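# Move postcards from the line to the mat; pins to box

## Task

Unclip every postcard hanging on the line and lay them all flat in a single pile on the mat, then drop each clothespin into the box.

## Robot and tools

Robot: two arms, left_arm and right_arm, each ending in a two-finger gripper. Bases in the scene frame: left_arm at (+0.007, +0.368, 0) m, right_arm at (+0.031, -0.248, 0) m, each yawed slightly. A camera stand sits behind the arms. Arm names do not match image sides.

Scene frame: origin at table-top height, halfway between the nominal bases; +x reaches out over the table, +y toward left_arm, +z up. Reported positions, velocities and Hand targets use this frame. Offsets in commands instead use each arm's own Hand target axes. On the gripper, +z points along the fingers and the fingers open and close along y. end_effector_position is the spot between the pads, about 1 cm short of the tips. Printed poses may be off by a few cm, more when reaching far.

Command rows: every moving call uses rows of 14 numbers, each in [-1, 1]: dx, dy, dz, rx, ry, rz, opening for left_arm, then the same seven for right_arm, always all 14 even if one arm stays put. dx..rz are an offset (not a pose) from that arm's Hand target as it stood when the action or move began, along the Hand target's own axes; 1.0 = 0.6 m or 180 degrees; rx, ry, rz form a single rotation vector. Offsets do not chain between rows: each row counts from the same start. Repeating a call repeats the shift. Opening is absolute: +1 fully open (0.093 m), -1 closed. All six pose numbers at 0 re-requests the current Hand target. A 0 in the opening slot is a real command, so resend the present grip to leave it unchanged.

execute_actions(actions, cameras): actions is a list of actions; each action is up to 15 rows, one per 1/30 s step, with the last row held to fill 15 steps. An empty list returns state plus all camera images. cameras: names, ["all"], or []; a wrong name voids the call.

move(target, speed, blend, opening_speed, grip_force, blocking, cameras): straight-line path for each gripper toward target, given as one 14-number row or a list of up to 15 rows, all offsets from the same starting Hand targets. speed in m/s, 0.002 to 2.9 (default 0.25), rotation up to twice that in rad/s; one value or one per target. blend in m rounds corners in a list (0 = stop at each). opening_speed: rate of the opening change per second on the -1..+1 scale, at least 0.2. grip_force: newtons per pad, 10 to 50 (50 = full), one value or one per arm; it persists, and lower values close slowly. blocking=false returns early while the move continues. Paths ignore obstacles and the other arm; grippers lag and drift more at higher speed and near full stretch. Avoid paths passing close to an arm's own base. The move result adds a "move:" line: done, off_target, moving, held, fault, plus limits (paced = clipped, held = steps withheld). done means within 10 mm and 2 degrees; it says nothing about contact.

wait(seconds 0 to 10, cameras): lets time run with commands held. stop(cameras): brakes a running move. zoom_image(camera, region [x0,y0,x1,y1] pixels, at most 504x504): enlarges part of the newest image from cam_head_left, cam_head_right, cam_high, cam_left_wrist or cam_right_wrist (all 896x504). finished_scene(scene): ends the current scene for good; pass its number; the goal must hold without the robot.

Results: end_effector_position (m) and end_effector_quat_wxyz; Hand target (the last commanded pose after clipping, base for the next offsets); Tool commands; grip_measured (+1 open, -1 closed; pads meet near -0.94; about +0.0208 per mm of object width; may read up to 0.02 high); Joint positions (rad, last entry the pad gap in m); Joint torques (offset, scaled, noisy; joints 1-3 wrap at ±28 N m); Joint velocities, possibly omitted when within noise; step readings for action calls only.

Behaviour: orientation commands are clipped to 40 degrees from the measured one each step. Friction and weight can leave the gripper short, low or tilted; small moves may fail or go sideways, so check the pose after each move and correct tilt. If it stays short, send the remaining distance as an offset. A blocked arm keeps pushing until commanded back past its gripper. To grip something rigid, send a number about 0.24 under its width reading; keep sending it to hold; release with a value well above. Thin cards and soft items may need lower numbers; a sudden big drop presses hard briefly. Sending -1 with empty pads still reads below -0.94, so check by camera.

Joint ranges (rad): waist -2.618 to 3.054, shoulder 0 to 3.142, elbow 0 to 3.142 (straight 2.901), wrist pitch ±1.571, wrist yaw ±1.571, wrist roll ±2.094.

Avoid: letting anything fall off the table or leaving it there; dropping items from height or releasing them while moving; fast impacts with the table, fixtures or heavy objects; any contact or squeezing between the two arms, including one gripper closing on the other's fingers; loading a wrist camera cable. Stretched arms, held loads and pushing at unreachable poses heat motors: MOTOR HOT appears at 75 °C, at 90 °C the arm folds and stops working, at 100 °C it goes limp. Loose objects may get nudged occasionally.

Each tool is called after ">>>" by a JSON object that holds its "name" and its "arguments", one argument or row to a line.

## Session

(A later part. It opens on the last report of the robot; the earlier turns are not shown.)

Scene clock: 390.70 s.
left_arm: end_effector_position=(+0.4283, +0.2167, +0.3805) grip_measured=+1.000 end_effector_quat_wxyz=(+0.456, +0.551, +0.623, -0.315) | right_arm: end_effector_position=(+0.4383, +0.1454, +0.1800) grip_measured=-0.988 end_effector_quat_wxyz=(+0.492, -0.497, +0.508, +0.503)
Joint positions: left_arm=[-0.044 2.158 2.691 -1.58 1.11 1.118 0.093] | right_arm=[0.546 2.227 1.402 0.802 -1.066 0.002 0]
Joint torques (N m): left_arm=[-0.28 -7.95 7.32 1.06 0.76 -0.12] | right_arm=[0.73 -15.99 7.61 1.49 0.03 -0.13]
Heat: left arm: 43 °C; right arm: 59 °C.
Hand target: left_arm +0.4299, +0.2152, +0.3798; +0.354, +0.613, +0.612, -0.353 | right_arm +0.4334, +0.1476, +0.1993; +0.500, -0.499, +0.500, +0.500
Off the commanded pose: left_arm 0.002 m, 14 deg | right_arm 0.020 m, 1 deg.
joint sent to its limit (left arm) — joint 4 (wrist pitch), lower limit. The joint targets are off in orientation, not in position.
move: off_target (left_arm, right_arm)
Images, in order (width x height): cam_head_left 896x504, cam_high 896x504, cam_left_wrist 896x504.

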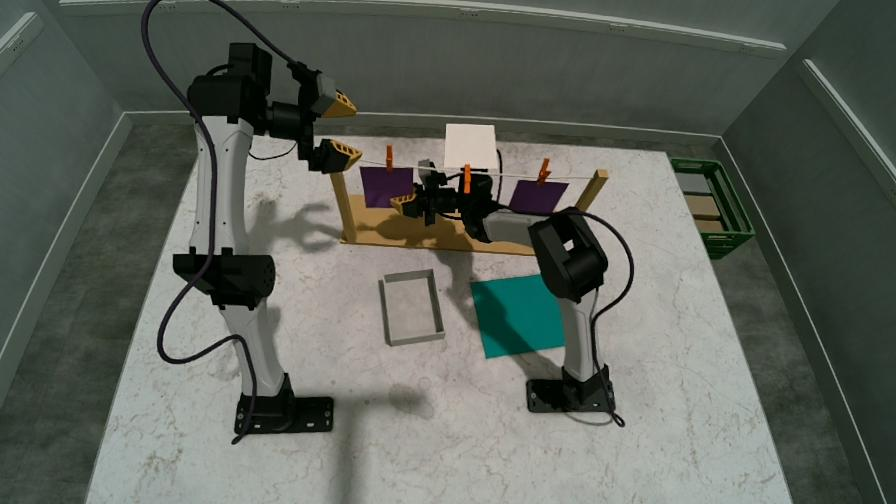

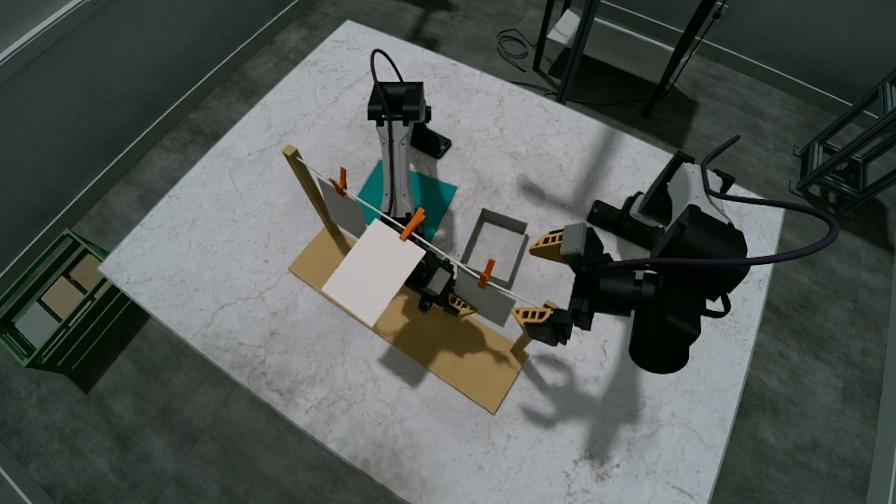

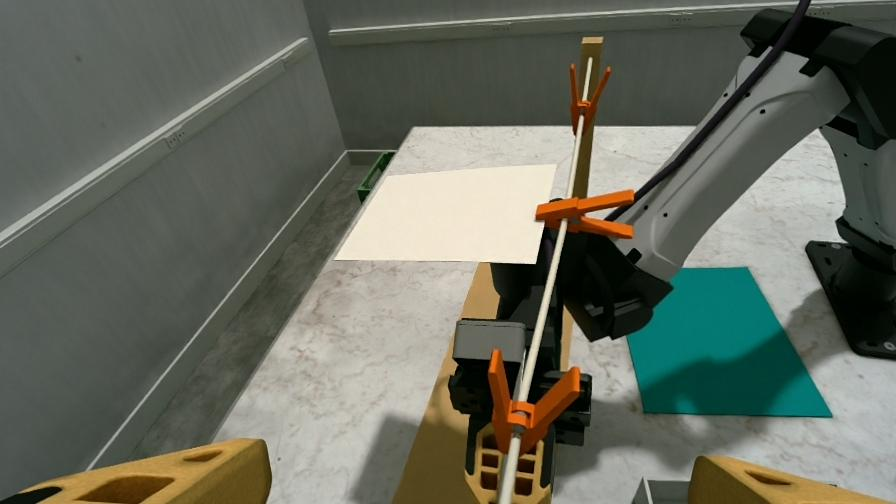

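>>> {"name": "move", "arguments": {
  "target": [0.007,-0.01,0.081,0,0,0,1,0,0,0,0,0,0,-1],
  "speed": 0.08,
  "cameras": ["cam_left_wrist","cam_head_left"]
}}

>>> {"name": "zoom_image", "arguments": {
  "camera": "cam_head_left",
  "region": [270, 50, 570, 250]
}}

Scene clock: 405.27 s.
left_arm: end_effector_position=(+0.4198, +0.1762, +0.3627) grip_measured=+1.000 end_effector_quat_wxyz=(+0.422, +0.578, +0.613, -0.335) | right_arm: end_effector_position=(+0.4383, +0.1454, +0.1800) grip_measured=-0.988 end_effector_quat_wxyz=(+0.492, -0.497, +0.508, +0.503)
Joint positions: left_arm=[-0.146 2.18 2.674 -1.58 1.076 1.117 0.093] | right_arm=[0.546 2.227 1.402 0.802 -1.066 0.002 0]
Joint torques (N m): left_arm=[-0.39 -8.06 5.34 1.02 0.54 0.01] | right_arm=[0.72 -16.03 7.65 1.48 0.03 -0.14]
Heat: left arm: 42 °C; right arm: 63 °C.
Hand target: left_arm +0.4240, +0.1754, +0.3518; +0.354, +0.612, +0.612, -0.353 | right_arm +0.4334, +0.1476, +0.1993; +0.500, -0.499, +0.500, +0.500
Off the commanded pose: left_arm 0.012 m, 9 deg | right_arm 0.020 m, 1 deg.
joint sent to its limit (left arm) — joint 4 (wrist pitch), lower limit. The joint targets are off in orientation, not in position.
move: off_target (left_arm, right_arm)
Images, in order (width x height): cam_head_left 896x504, cam_left_wrist 896x504.

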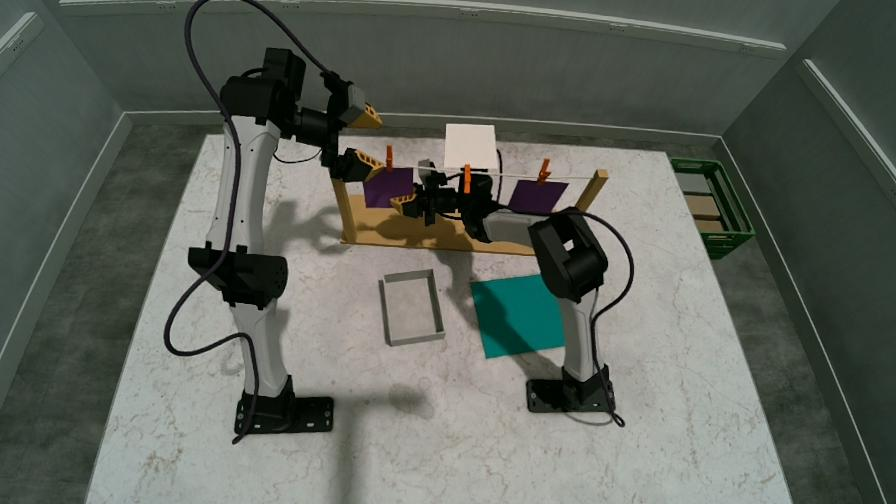

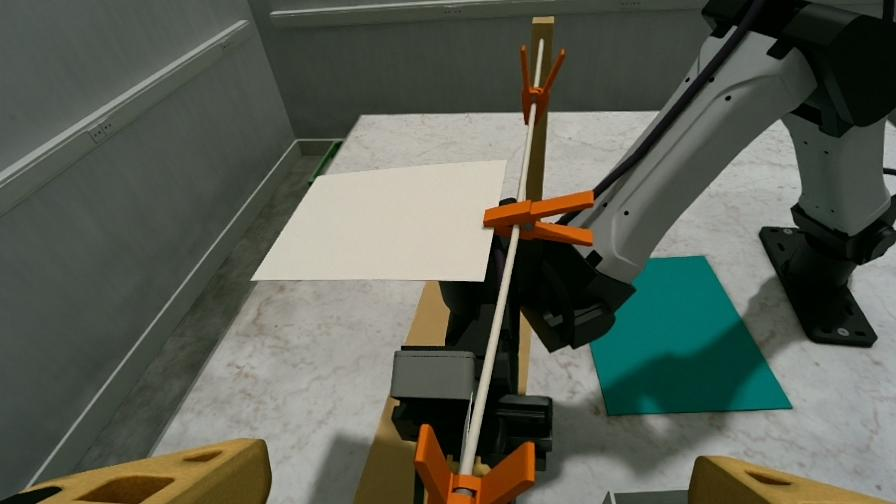

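Scaled by 1.680 from the camera's 896x504 image, which has a finer 1280x720 frame.

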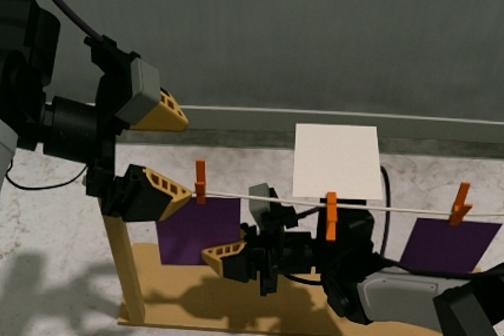

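>>> {"name": "move", "arguments": {
  "target": [0.008,-0.003,0.036,0,0,0,1,0,0,0,0,0,0,-1],
  "speed": 0.05,
  "cameras": ["cam_left_wrist","cam_head_left","cam_right_wrist"]
}}

>>> {"name": "zoom_image", "arguments": {
  "camera": "cam_head_left",
  "region": [270, 50, 570, 250]
}}

Scene clock: 413.63 s.
left_arm: end_effector_position=(+0.4186, +0.1605, +0.3484) grip_measured=+1.000 end_effector_quat_wxyz=(+0.401, +0.588, +0.614, -0.342) | right_arm: end_effector_position=(+0.4383, +0.1454, +0.1800) grip_measured=-0.988 end_effector_quat_wxyz=(+0.492, -0.497, +0.508, +0.503)
Joint positions: left_arm=[-0.186 2.201 2.663 -1.58 1.054 1.118 0.093] | right_arm=[0.546 2.227 1.402 0.802 -1.066 0.002 0]
Joint torques (N m): left_arm=[-0.5 -8.25 5.37 0.98 0.55 0.12] | right_arm=[0.76 -16.03 7.65 1.49 0.03 -0.14]
Heat: left arm: 41 °C; right arm: 65 °C.
Hand target: left_arm +0.4222, +0.1589, +0.3369; +0.354, +0.613, +0.612, -0.353 | right_arm +0.4334, +0.1476, +0.1993; +0.500, -0.499, +0.500, +0.500
Off the commanded pose: left_arm 0.012 m, 6 deg | right_arm 0.020 m, 1 deg.
joint sent to its limit (left arm) — joint 4 (wrist pitch), lower limit. The joint targets are off in orientation, not in position.
move: off_target (left_arm, right_arm)
Images, in order (width x height): cam_head_left 896x504, cam_left_wrist 896x504, cam_right_wrist 896x504.

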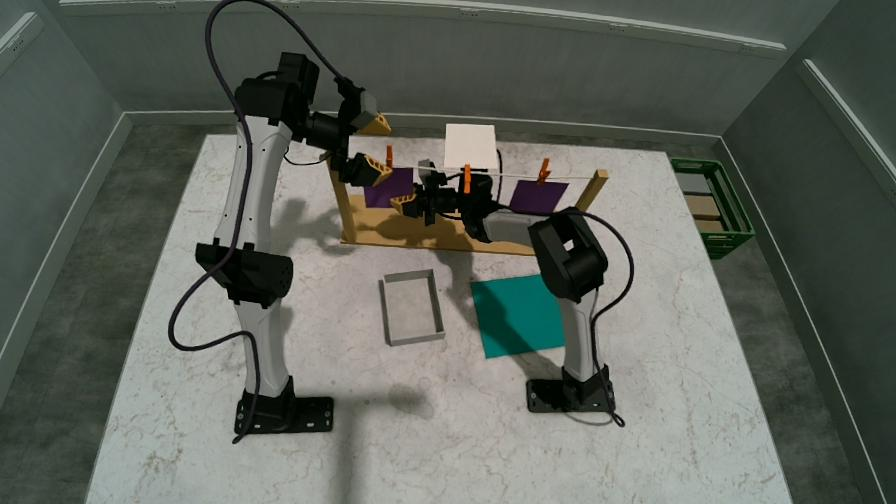

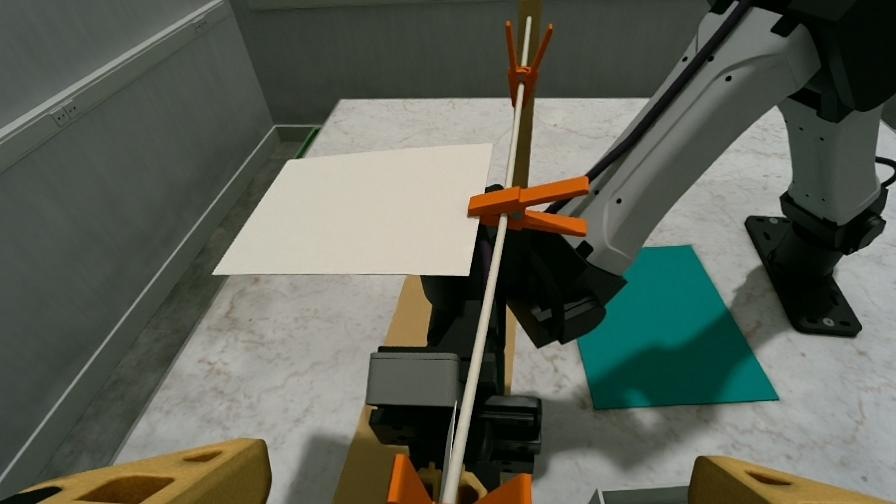

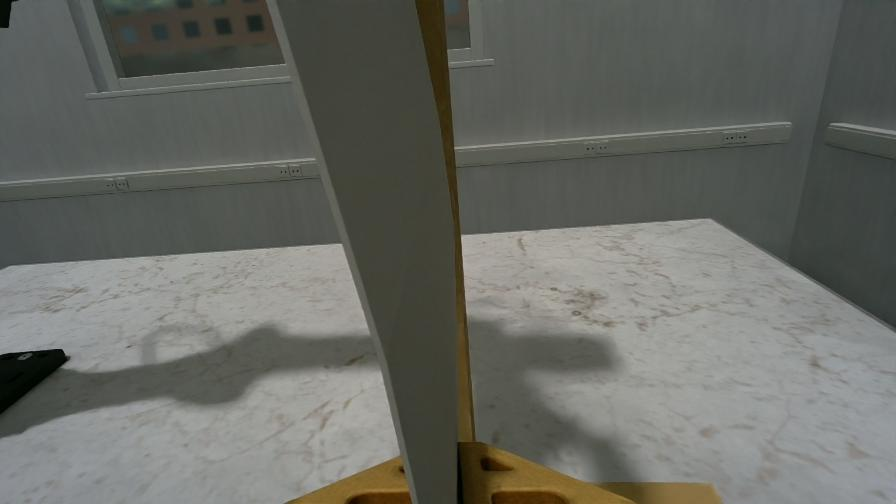

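Scaled by 1.680 from the camera's 896x504 image, which has a finer 1280x720 frame.

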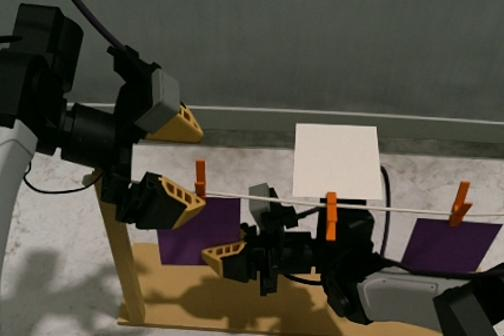

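>>> {"name": "move", "arguments": {
  "target": [0.001,0.004,0.016,0,0,0,1,0,0,0,0,0,0,-1],
  "speed": 0.04
}}

>>> {"name": "move", "arguments": {
  "target": [0,0,0,0,0,0,-0.6,0,0,0,0,0,0,-1],
  "speed": 0.04,
  "opening_speed": 0.8,
  "cameras": ["cam_left_wrist","cam_head_left","cam_right_wrist"]
}}

>>> {"name": "zoom_image", "arguments": {
  "camera": "cam_head_left",
  "region": [270, 50, 570, 250]
}}

Scene clock: 420.23 s.
left_arm: end_effector_position=(+0.4216, +0.1527, +0.3357) grip_measured=+1.000 end_effector_quat_wxyz=(+0.387, +0.590, +0.617, -0.349) | right_arm: end_effector_position=(+0.4383, +0.1454, +0.1800) grip_measured=-0.988 end_effector_quat_wxyz=(+0.492, -0.497, +0.508, +0.503)
Joint positions: left_arm=[-0.205 2.228 2.663 -1.58 1.045 1.118 0.093] | right_arm=[0.546 2.227 1.402 0.802 -1.066 0.002 0]
Joint torques (N m): left_arm=[-0.5 -8.44 7.95 0.95 0.55 0.02] | right_arm=[0.75 -16.05 7.65 1.49 0.02 -0.14]
Heat: left arm: 40 °C; right arm: 66 °C.
Hand target: left_arm +0.4245, +0.1511, +0.3317; +0.354, +0.612, +0.612, -0.353 | right_arm +0.4334, +0.1476, +0.1993; +0.500, -0.499, +0.500, +0.500
Off the commanded pose: left_arm 0.005 m, 5 deg | right_arm 0.020 m, 1 deg.
joint sent to its limit (left arm) — joint 4 (wrist pitch), lower limit. The joint targets are off in orientation, not in position.
move: off_target (left_arm, right_arm)

Scene clock: 422.53 s.
left_arm: end_effector_position=(+0.4215, +0.1526, +0.3365) grip_measured=-0.594 end_effector_quat_wxyz=(+0.388, +0.591, +0.616, -0.348) | right_arm: end_effector_position=(+0.4383, +0.1454, +0.1799) grip_measured=-0.988 end_effector_quat_wxyz=(+0.492, -0.497, +0.509, +0.503)
Joint positions: left_arm=[-0.205 2.228 2.666 -1.58 1.044 1.118 0.017] | right_arm=[0.546 2.227 1.402 0.801 -1.066 0.002 0]
Joint torques (N m): left_arm=[-0.51 -8.36 7.61 0.95 0.55 0.02] | right_arm=[0.75 -16.03 7.62 1.5 0.02 -0.13]
Heat: left arm: 40 °C; right arm: 66 °C.
Hand target: left_arm +0.4245, +0.1509, +0.3316; +0.354, +0.613, +0.612, -0.353 | right_arm +0.4334, +0.1476, +0.1993; +0.500, -0.499, +0.500, +0.500
Off the commanded pose: left_arm 0.006 m, 5 deg | right_arm 0.020 m, 1 deg.
joint sent to its limit (left arm) — joint 4 (wrist pitch), lower limit. The joint targets are off in orientation, not in position.
move: off_target (left_arm, right_arm)
Images, in order (width x height): cam_head_left 896x504, cam_left_wrist 896x504, cam_right_wrist 896x504.

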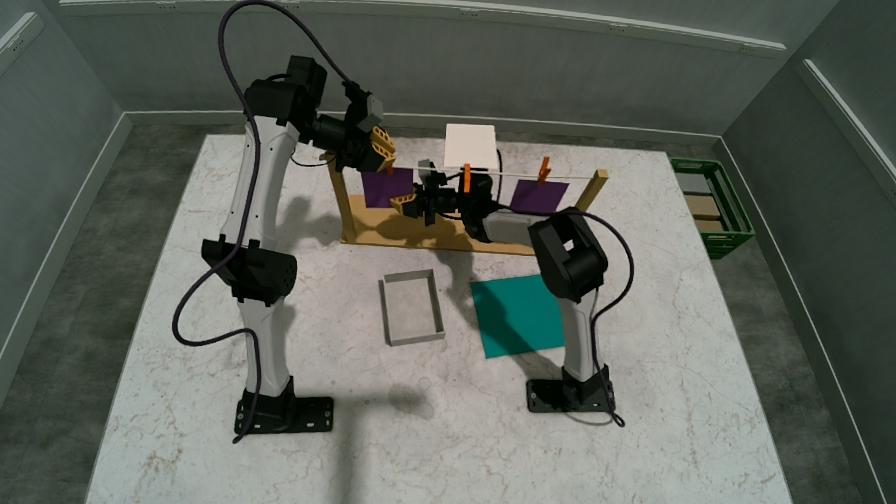

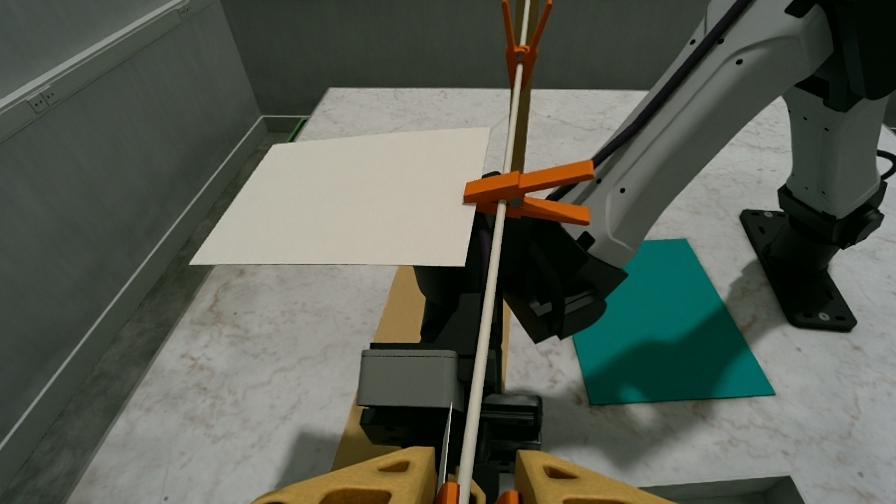

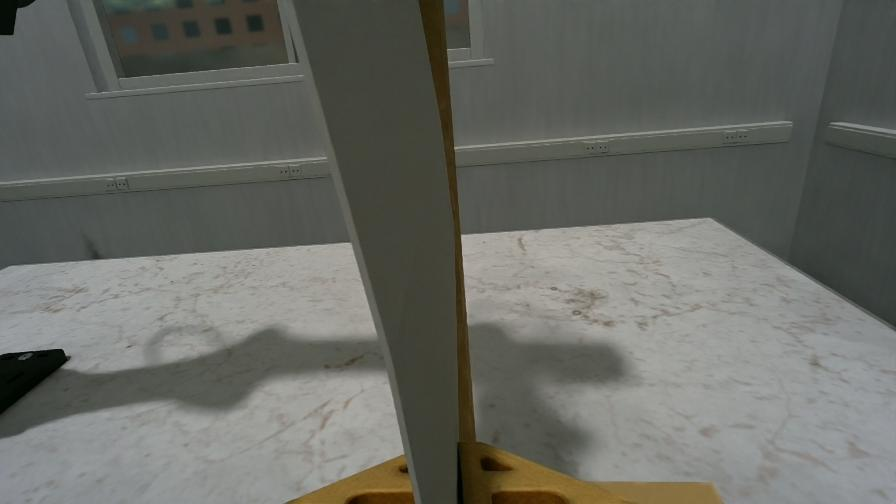

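Scaled by 1.680 from the camera's 896x504 image, which has a finer 1280x720 frame.

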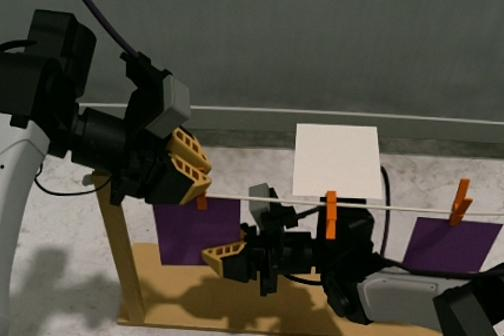

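>>> {"name": "move", "arguments": {
  "target": [0,0,0,0,0,0,-0.8,0,0,0,0,0,0,-1],
  "speed": 0.04,
  "opening_speed": 0.4,
  "cameras": ["cam_left_wrist","cam_head_left","cam_right_wrist"]
}}

>>> {"name": "zoom_image", "arguments": {
  "camera": "cam_left_wrist",
  "region": [340, 330, 600, 504]
}}

>>> {"name": "zoom_image", "arguments": {
  "camera": "cam_head_left",
  "region": [320, 90, 470, 230]
}}

Scene clock: 426.40 s.
left_arm: end_effector_position=(+0.4215, +0.1526, +0.3365) grip_measured=-0.721 end_effector_quat_wxyz=(+0.388, +0.591, +0.616, -0.348) | right_arm: end_effector_position=(+0.4383, +0.1454, +0.1799) grip_measured=-0.988 end_effector_quat_wxyz=(+0.492, -0.497, +0.509, +0.503)
Joint positions: left_arm=[-0.205 2.228 2.666 -1.58 1.044 1.118 0.011] | right_arm=[0.546 2.227 1.402 0.801 -1.066 0.002 0]
Joint torques (N m): left_arm=[-0.53 -8.47 7.64 0.95 0.55 0.02] | right_arm=[0.76 -16.02 7.65 1.5 0.02 -0.14]
Heat: left arm: 41 °C; right arm: 67 °C.
Hand target: left_arm +0.4245, +0.1509, +0.3316; +0.354, +0.613, +0.612, -0.353 | right_arm +0.4334, +0.1476, +0.1993; +0.500, -0.499, +0.500, +0.500
Off the commanded pose: left_arm 0.006 m, 5 deg | right_arm 0.020 m, 1 deg.
joint sent to its limit (left arm) — joint 4 (wrist pitch), lower limit. The joint targets are off in orientation, not in position.
move: off_target (left_arm, right_arm)
Images, in order (width x height): cam_head_left 896x504, cam_left_wrist 896x504, cam_right_wrist 896x504.

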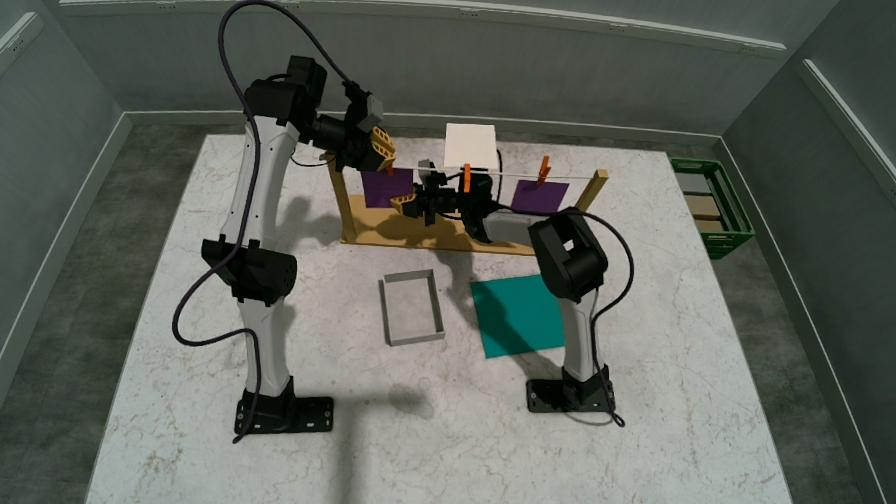

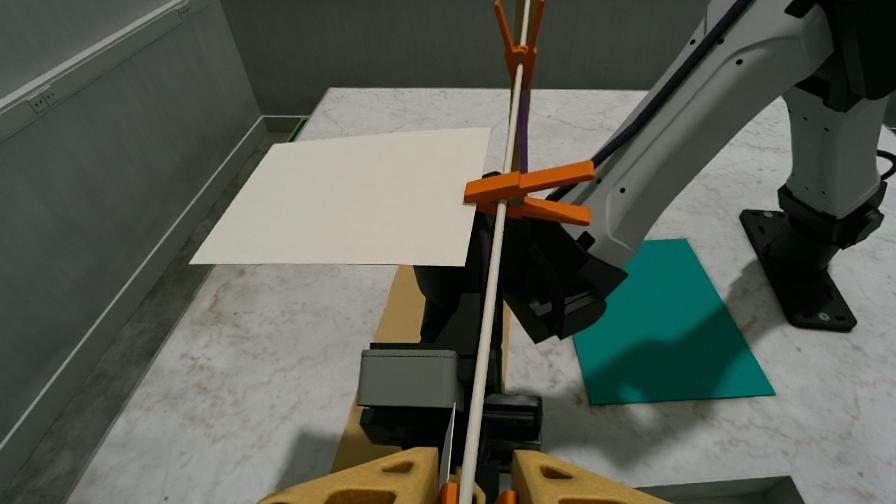

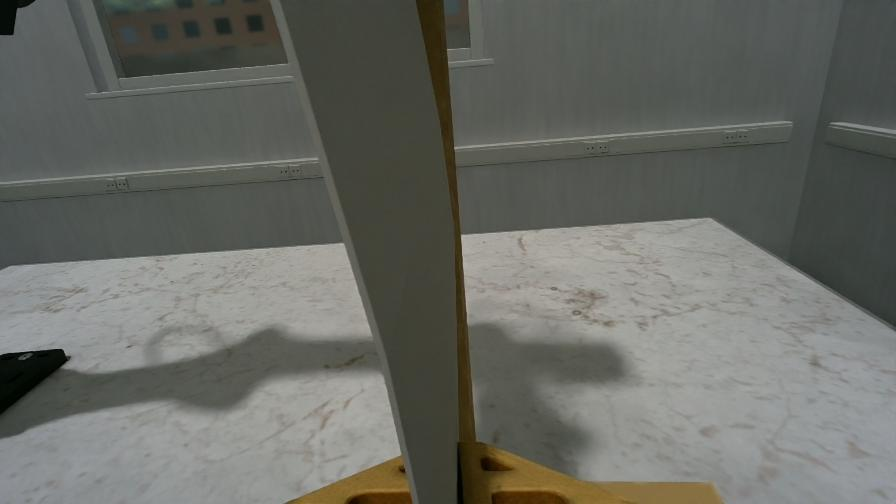

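Scaled by 1.938 from the camera's 896x504 image, which has a finer 1280x720 frame.

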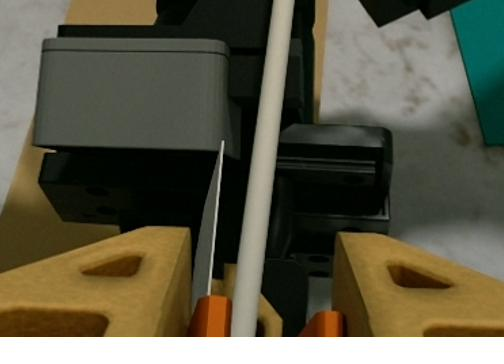

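Scaled by 3.360 from the camera's 896x504 image, which has a finer 1280x720 frame.

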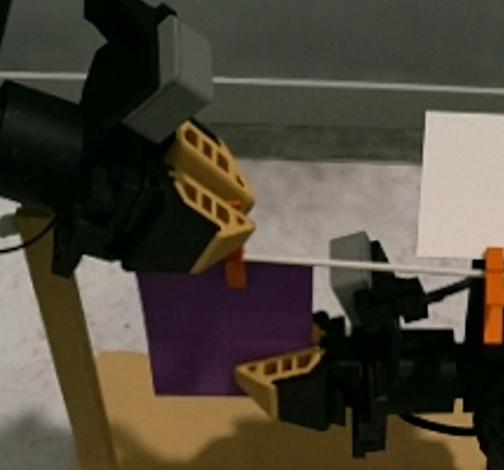

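>>> {"name": "move", "arguments": {
  "target": [0,0,0,0,0,0,-1,0,0,0,0,0,0,-1],
  "speed": 0.04,
  "opening_speed": 0.4,
  "cameras": ["cam_left_wrist","cam_head_left"]
}}

>>> {"name": "zoom_image", "arguments": {
  "camera": "cam_left_wrist",
  "region": [340, 330, 600, 504]
}}

>>> {"name": "zoom_image", "arguments": {
  "camera": "cam_head_left",
  "region": [320, 90, 470, 230]
}}

Scene clock: 430.23 s.
left_arm: end_effector_position=(+0.4215, +0.1526, +0.3365) grip_measured=-0.738 end_effector_quat_wxyz=(+0.388, +0.591, +0.616, -0.348) | right_arm: end_effector_position=(+0.4383, +0.1454, +0.1799) grip_measured=-0.988 end_effector_quat_wxyz=(+0.492, -0.497, +0.509, +0.503)
Joint positions: left_arm=[-0.205 2.228 2.666 -1.58 1.044 1.118 0.01] | right_arm=[0.546 2.227 1.402 0.801 -1.066 0.002 0]
Joint torques (N m): left_arm=[-0.5 -8.42 7.64 0.95 0.56 0.02] | right_arm=[0.76 -16.03 7.66 1.49 0.02 -0.13]
Heat: left arm: 41 °C; right arm: 68 °C.
Hand target: left_arm +0.4245, +0.1509, +0.3316; +0.354, +0.613, +0.612, -0.353 | right_arm +0.4334, +0.1476, +0.1993; +0.500, -0.499, +0.500, +0.500
Off the commanded pose: left_arm 0.006 m, 5 deg | right_arm 0.020 m, 1 deg.
joint sent to its limit (left arm) — joint 4 (wrist pitch), lower limit. The joint targets are off in orientation, not in position.
move: off_target (left_arm, right_arm)
Images, in order (width x height): cam_head_left 896x504, cam_left_wrist 896x504.

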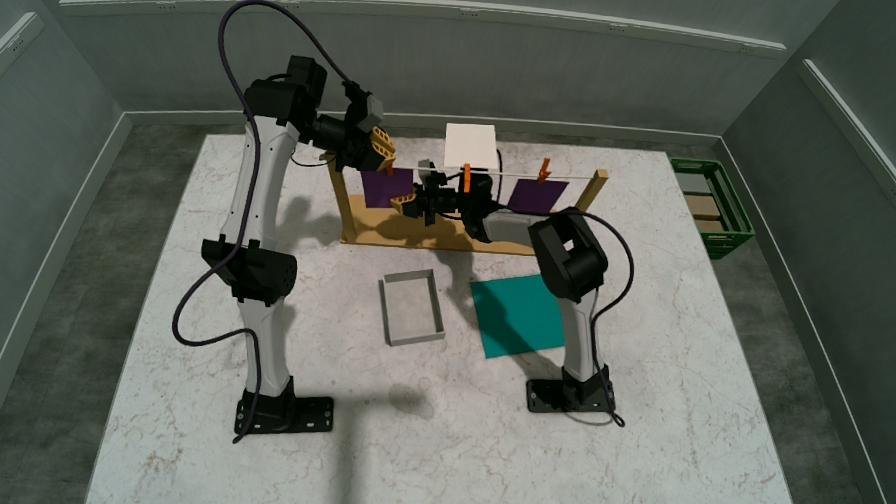

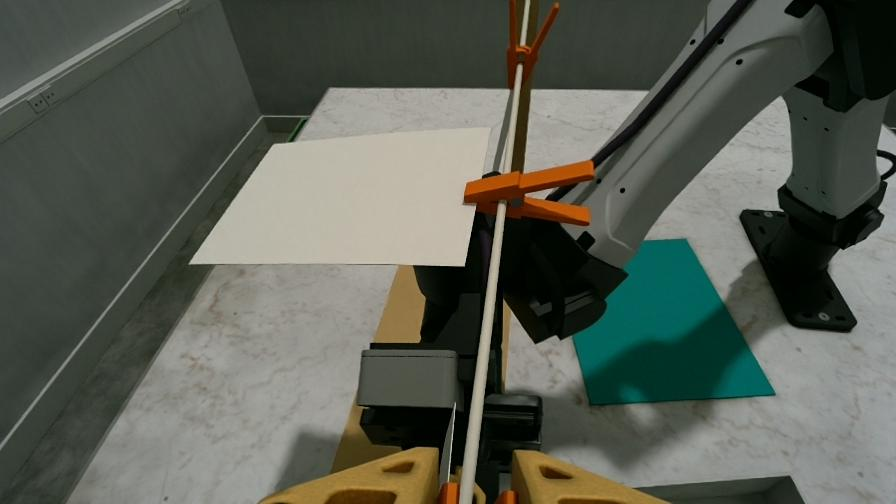

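Scaled by 1.938 from the camera's 896x504 image, which has a finer 1280x720 frame.

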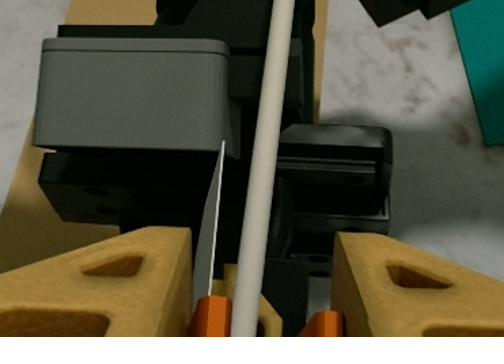

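Scaled by 3.360 from the camera's 896x504 image, which has a finer 1280x720 frame.

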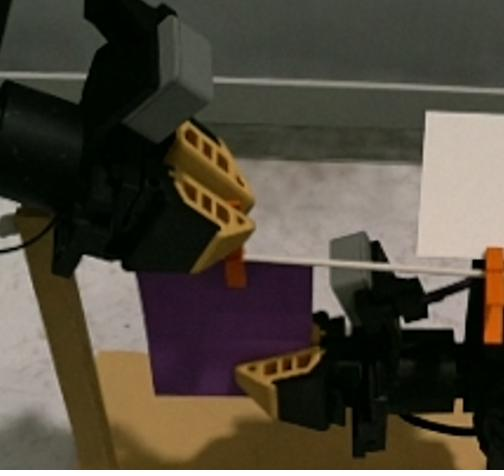

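>>> {"name": "move", "arguments": {
  "target": [0,0,0,0,0,0,-0.3,0,0,0,0,0,0,-1],
  "speed": 0.04,
  "opening_speed": 0.8,
  "cameras": ["cam_left_wrist"]
}}

>>> {"name": "zoom_image", "arguments": {
  "camera": "cam_left_wrist",
  "region": [340, 330, 600, 504]
}}

Scene clock: 435.80 s.
left_arm: end_effector_position=(+0.4215, +0.1526, +0.3365) grip_measured=-0.301 end_effector_quat_wxyz=(+0.388, +0.591, +0.616, -0.348) | right_arm: end_effector_position=(+0.4383, +0.1454, +0.1799) grip_measured=-0.988 end_effector_quat_wxyz=(+0.492, -0.497, +0.509, +0.503)
Joint positions: left_arm=[-0.205 2.228 2.666 -1.58 1.044 1.118 0.031] | right_arm=[0.546 2.227 1.402 0.801 -1.066 0.002 0]
Joint torques (N m): left_arm=[-0.49 -8.42 7.65 0.95 0.56 0.03] | right_arm=[0.73 -16.02 7.62 1.5 0.02 -0.13]
Heat: left arm: 43 °C; right arm: 69 °C.
Hand target: left_arm +0.4245, +0.1509, +0.3316; +0.354, +0.613, +0.612, -0.354 | right_arm +0.4334, +0.1476, +0.1993; +0.500, -0.499, +0.500, +0.500
Off the commanded pose: left_arm 0.006 m, 5 deg | right_arm 0.020 m, 1 deg.
joint sent to its limit (left arm) — joint 4 (wrist pitch), lower limit. The joint targets are off in orientation, not in position.
move: off_target (left_arm, right_arm)
Images, in order (width x height): cam_left_wrist 896x504.

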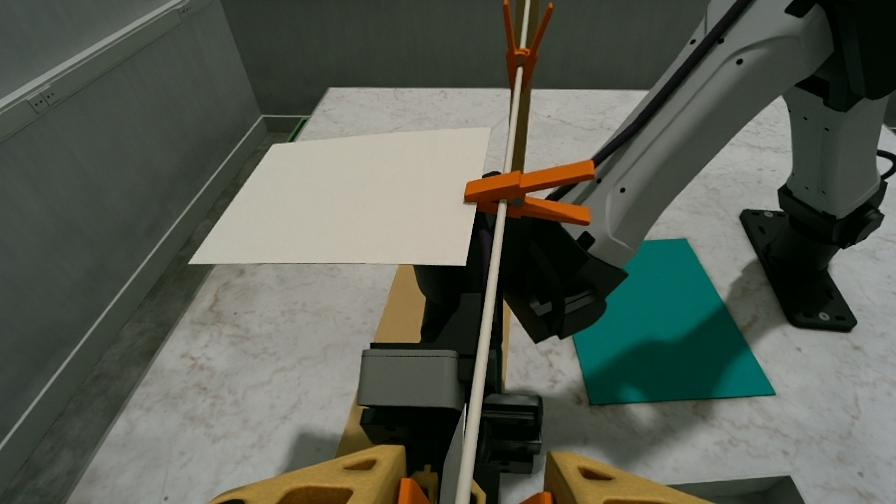

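Scaled by 1.938 from the camera's 896x504 image, which has a finer 1280x720 frame.

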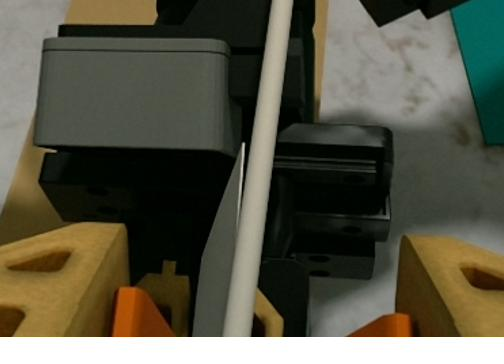

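>>> {"name": "move", "arguments": {
  "target": [0,0,0,0,0,0,-1,0,0,0,0,0,0,-1],
  "speed": 0.04,
  "opening_speed": 0.8
}}

>>> {"name": "move", "arguments": {
  "target": [-0.0433,0,-0.025,0,0,0,-1,0,0,0,0,0,0,-1],
  "speed": 0.04,
  "cameras": ["cam_left_wrist","cam_head_left","cam_right_wrist"]
}}

>>> {"name": "zoom_image", "arguments": {
  "camera": "cam_head_left",
  "region": [320, 90, 470, 230]
}}

Scene clock: 440.00 s.
left_arm: end_effector_position=(+0.4215, +0.1526, +0.3365) grip_measured=-0.722 end_effector_quat_wxyz=(+0.388, +0.591, +0.616, -0.348) | right_arm: end_effector_position=(+0.4383, +0.1454, +0.1799) grip_measured=-0.988 end_effector_quat_wxyz=(+0.492, -0.497, +0.509, +0.503)
Joint positions: left_arm=[-0.205 2.228 2.666 -1.58 1.044 1.118 0.011] | right_arm=[0.546 2.227 1.402 0.801 -1.066 0.002 0]
Joint torques (N m): left_arm=[-0.5 -8.42 7.66 0.95 0.55 0.02] | right_arm=[0.75 -16.03 7.64 1.5 0.02 -0.14]
Heat: left arm: 43 °C; right arm: 69 °C.
Hand target: left_arm +0.4245, +0.1509, +0.3316; +0.354, +0.613, +0.612, -0.354 | right_arm +0.4334, +0.1476, +0.1994; +0.500, -0.499, +0.500, +0.500
Off the commanded pose: left_arm 0.006 m, 5 deg | right_arm 0.020 m, 1 deg.
joint sent to its limit (left arm) — joint 4 (wrist pitch), lower limit. The joint targets are off in orientation, not in position.
move: off_target (left_arm, right_arm)

Scene clock: 441.43 s.
left_arm: end_effector_position=(+0.4214, +0.1526, +0.3657) grip_measured=-0.738 end_effector_quat_wxyz=(+0.416, +0.581, +0.614, -0.336) | right_arm: end_effector_position=(+0.4374, +0.1463, +0.1799) grip_measured=-0.988 end_effector_quat_wxyz=(+0.491, -0.497, +0.508, +0.503)
Joint positions: left_arm=[-0.205 2.246 2.807 -1.58 1.044 1.03 0.01] | right_arm=[0.548 2.227 1.402 0.801 -1.066 0.002 0]
Joint torques (N m): left_arm=[-0.27 -8.14 7.19 1.12 0.68 -0.09] | right_arm=[0.57 -16.03 7.64 1.51 0.02 -0.14]
Heat: left arm: 43 °C; right arm: 70 °C.
Hand target: left_arm +0.4245, +0.1509, +0.3615; +0.354, +0.612, +0.612, -0.354 | right_arm +0.4333, +0.1476, +0.1994; +0.500, -0.499, +0.500, +0.500
Off the commanded pose: left_arm 0.005 m, 8 deg | right_arm 0.020 m, 1 deg.
joint sent to its limit (left arm) — joint 4 (wrist pitch), lower limit. The joint targets are off in orientation, not in position.
move: off_target (left_arm, right_arm)
Images, in order (width x height): cam_head_left 896x504, cam_left_wrist 896x504, cam_right_wrist 896x504.

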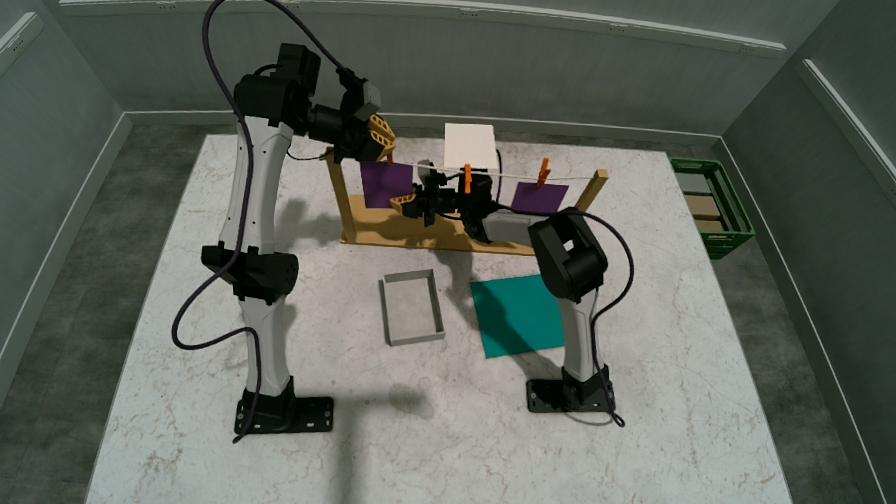

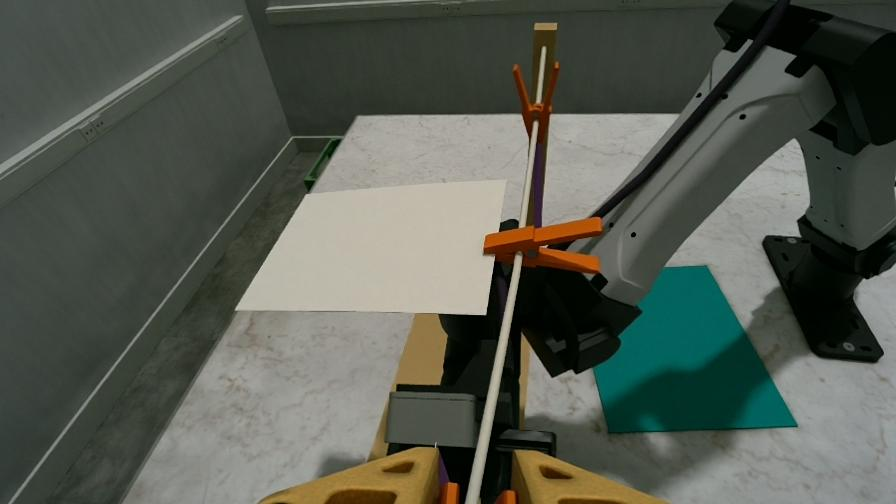

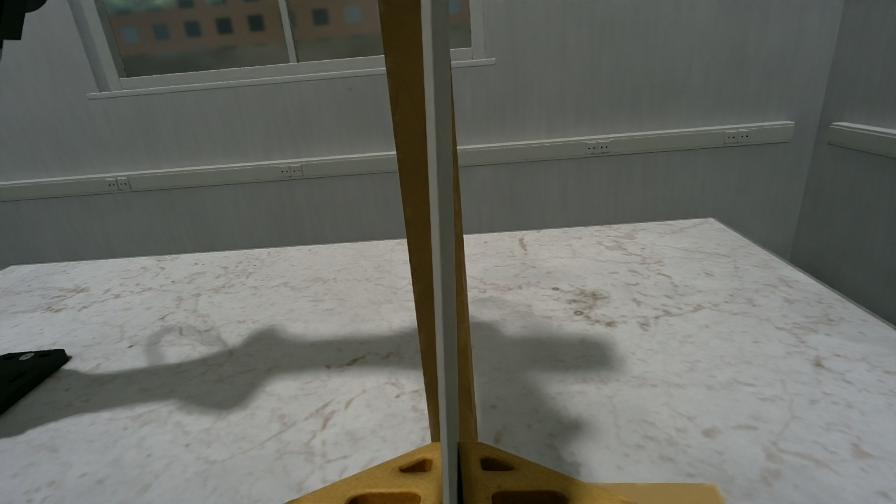

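Scaled by 3.360 from the camera's 896x504 image, which has a finer 1280x720 frame.

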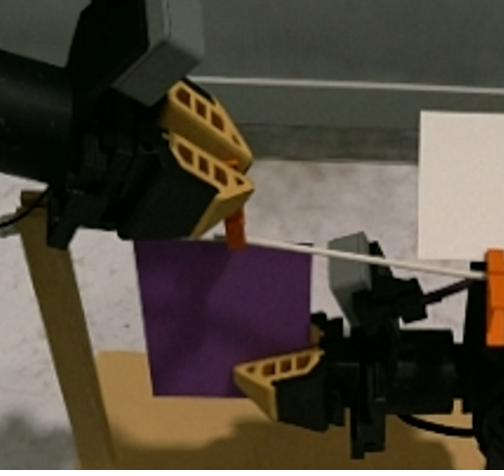

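>>> {"name": "zoom_image", "arguments": {
  "camera": "cam_left_wrist",
  "region": [380, 400, 580, 504]
}}

>>> {"name": "move", "arguments": {
  "target": [0.022,0,0.0125,0,0,0,-1,0,0,0,0,0,0,-1],
  "speed": 0.04,
  "cameras": ["cam_left_wrist","cam_head_left","cam_high"]
}}

>>> {"name": "zoom_image", "arguments": {
  "camera": "cam_head_left",
  "region": [320, 90, 470, 230]
}}

>>> {"name": "zoom_image", "arguments": {
  "camera": "cam_high",
  "region": [400, 200, 600, 350]
}}

Scaled by 2.520 from the camera's 896x504 image, which has a finer 1280x720 frame.

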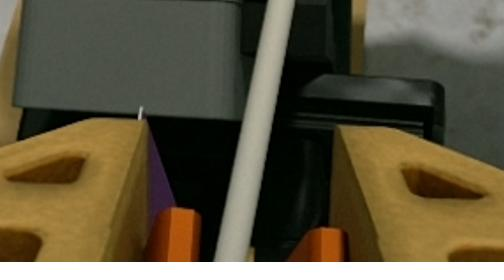

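Scene clock: 448.80 s.
left_arm: end_effector_position=(+0.4234, +0.1523, +0.3524) grip_measured=-0.738 end_effector_quat_wxyz=(+0.403, +0.582, +0.617, -0.342) | right_arm: end_effector_position=(+0.4374, +0.1463, +0.1799) grip_measured=-0.988 end_effector_quat_wxyz=(+0.491, -0.497, +0.508, +0.503)
Joint positions: left_arm=[-0.205 2.246 2.755 -1.58 1.044 1.059 0.01] | right_arm=[0.548 2.227 1.402 0.801 -1.066 0.002 0]
Joint torques (N m): left_arm=[-0.35 -9.28 5.31 1.05 0.62 0.08] | right_arm=[0.57 -16.01 7.66 1.5 0.03 -0.13]
Heat: left arm: 44 °C; right arm: 71 °C.
Hand target: left_arm +0.4245, +0.1510, +0.3463; +0.354, +0.613, +0.612, -0.354 | right_arm +0.4333, +0.1476, +0.1994; +0.500, -0.499, +0.500, +0.500
Off the commanded pose: left_arm 0.006 m, 7 deg | right_arm 0.020 m, 1 deg.
joint sent to its limit (left arm) — joint 4 (wrist pitch), lower limit. The joint targets are off in orientation, not in position.
move: off_target (left_arm, right_arm)
Images, in order (width x height): cam_head_left 896x504, cam_high 896x504, cam_left_wrist 896x504.

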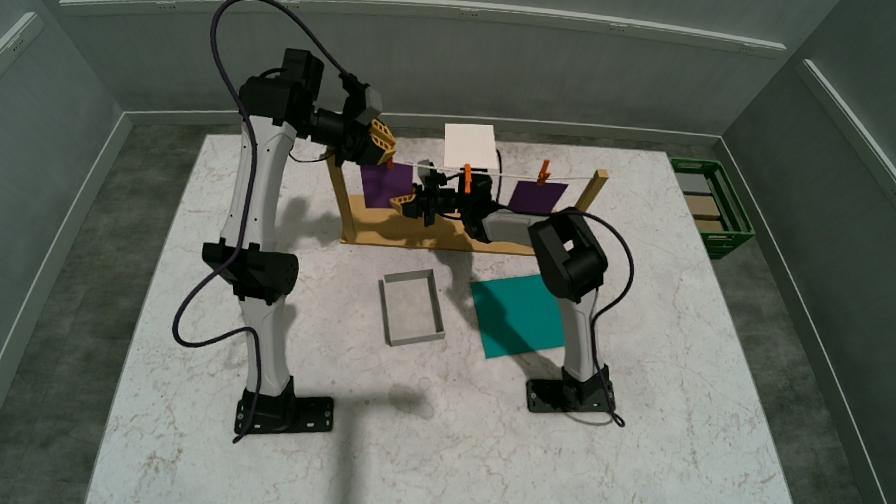

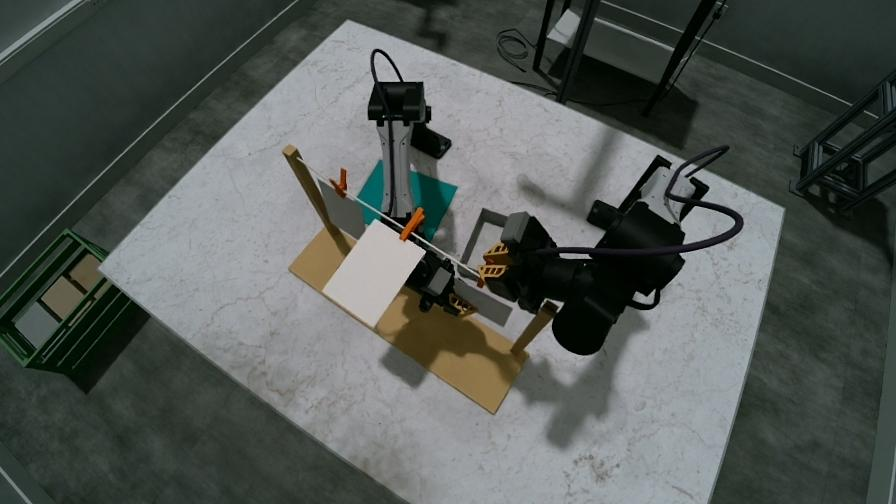

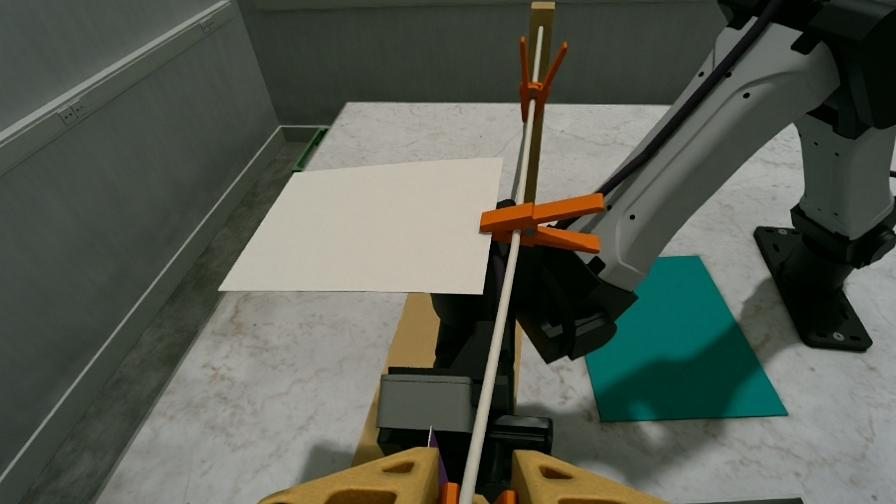

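Scaled by 3.360 from the camera's 896x504 image, which has a finer 1280x720 frame.

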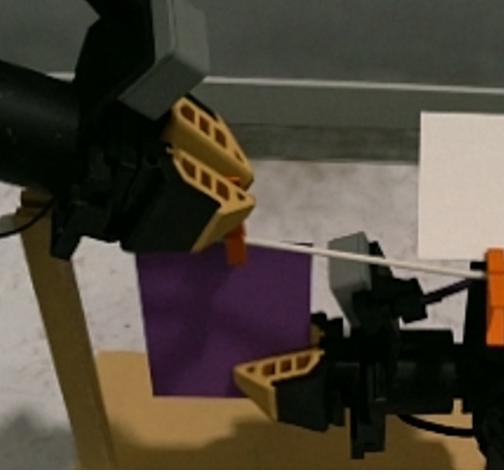

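Scaled by 2.520 from the camera's 896x504 image, which has a finer 1280x720 frame.

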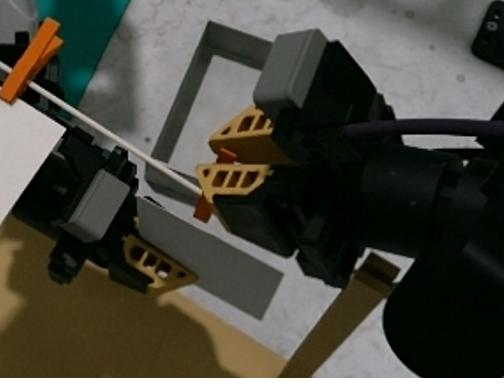

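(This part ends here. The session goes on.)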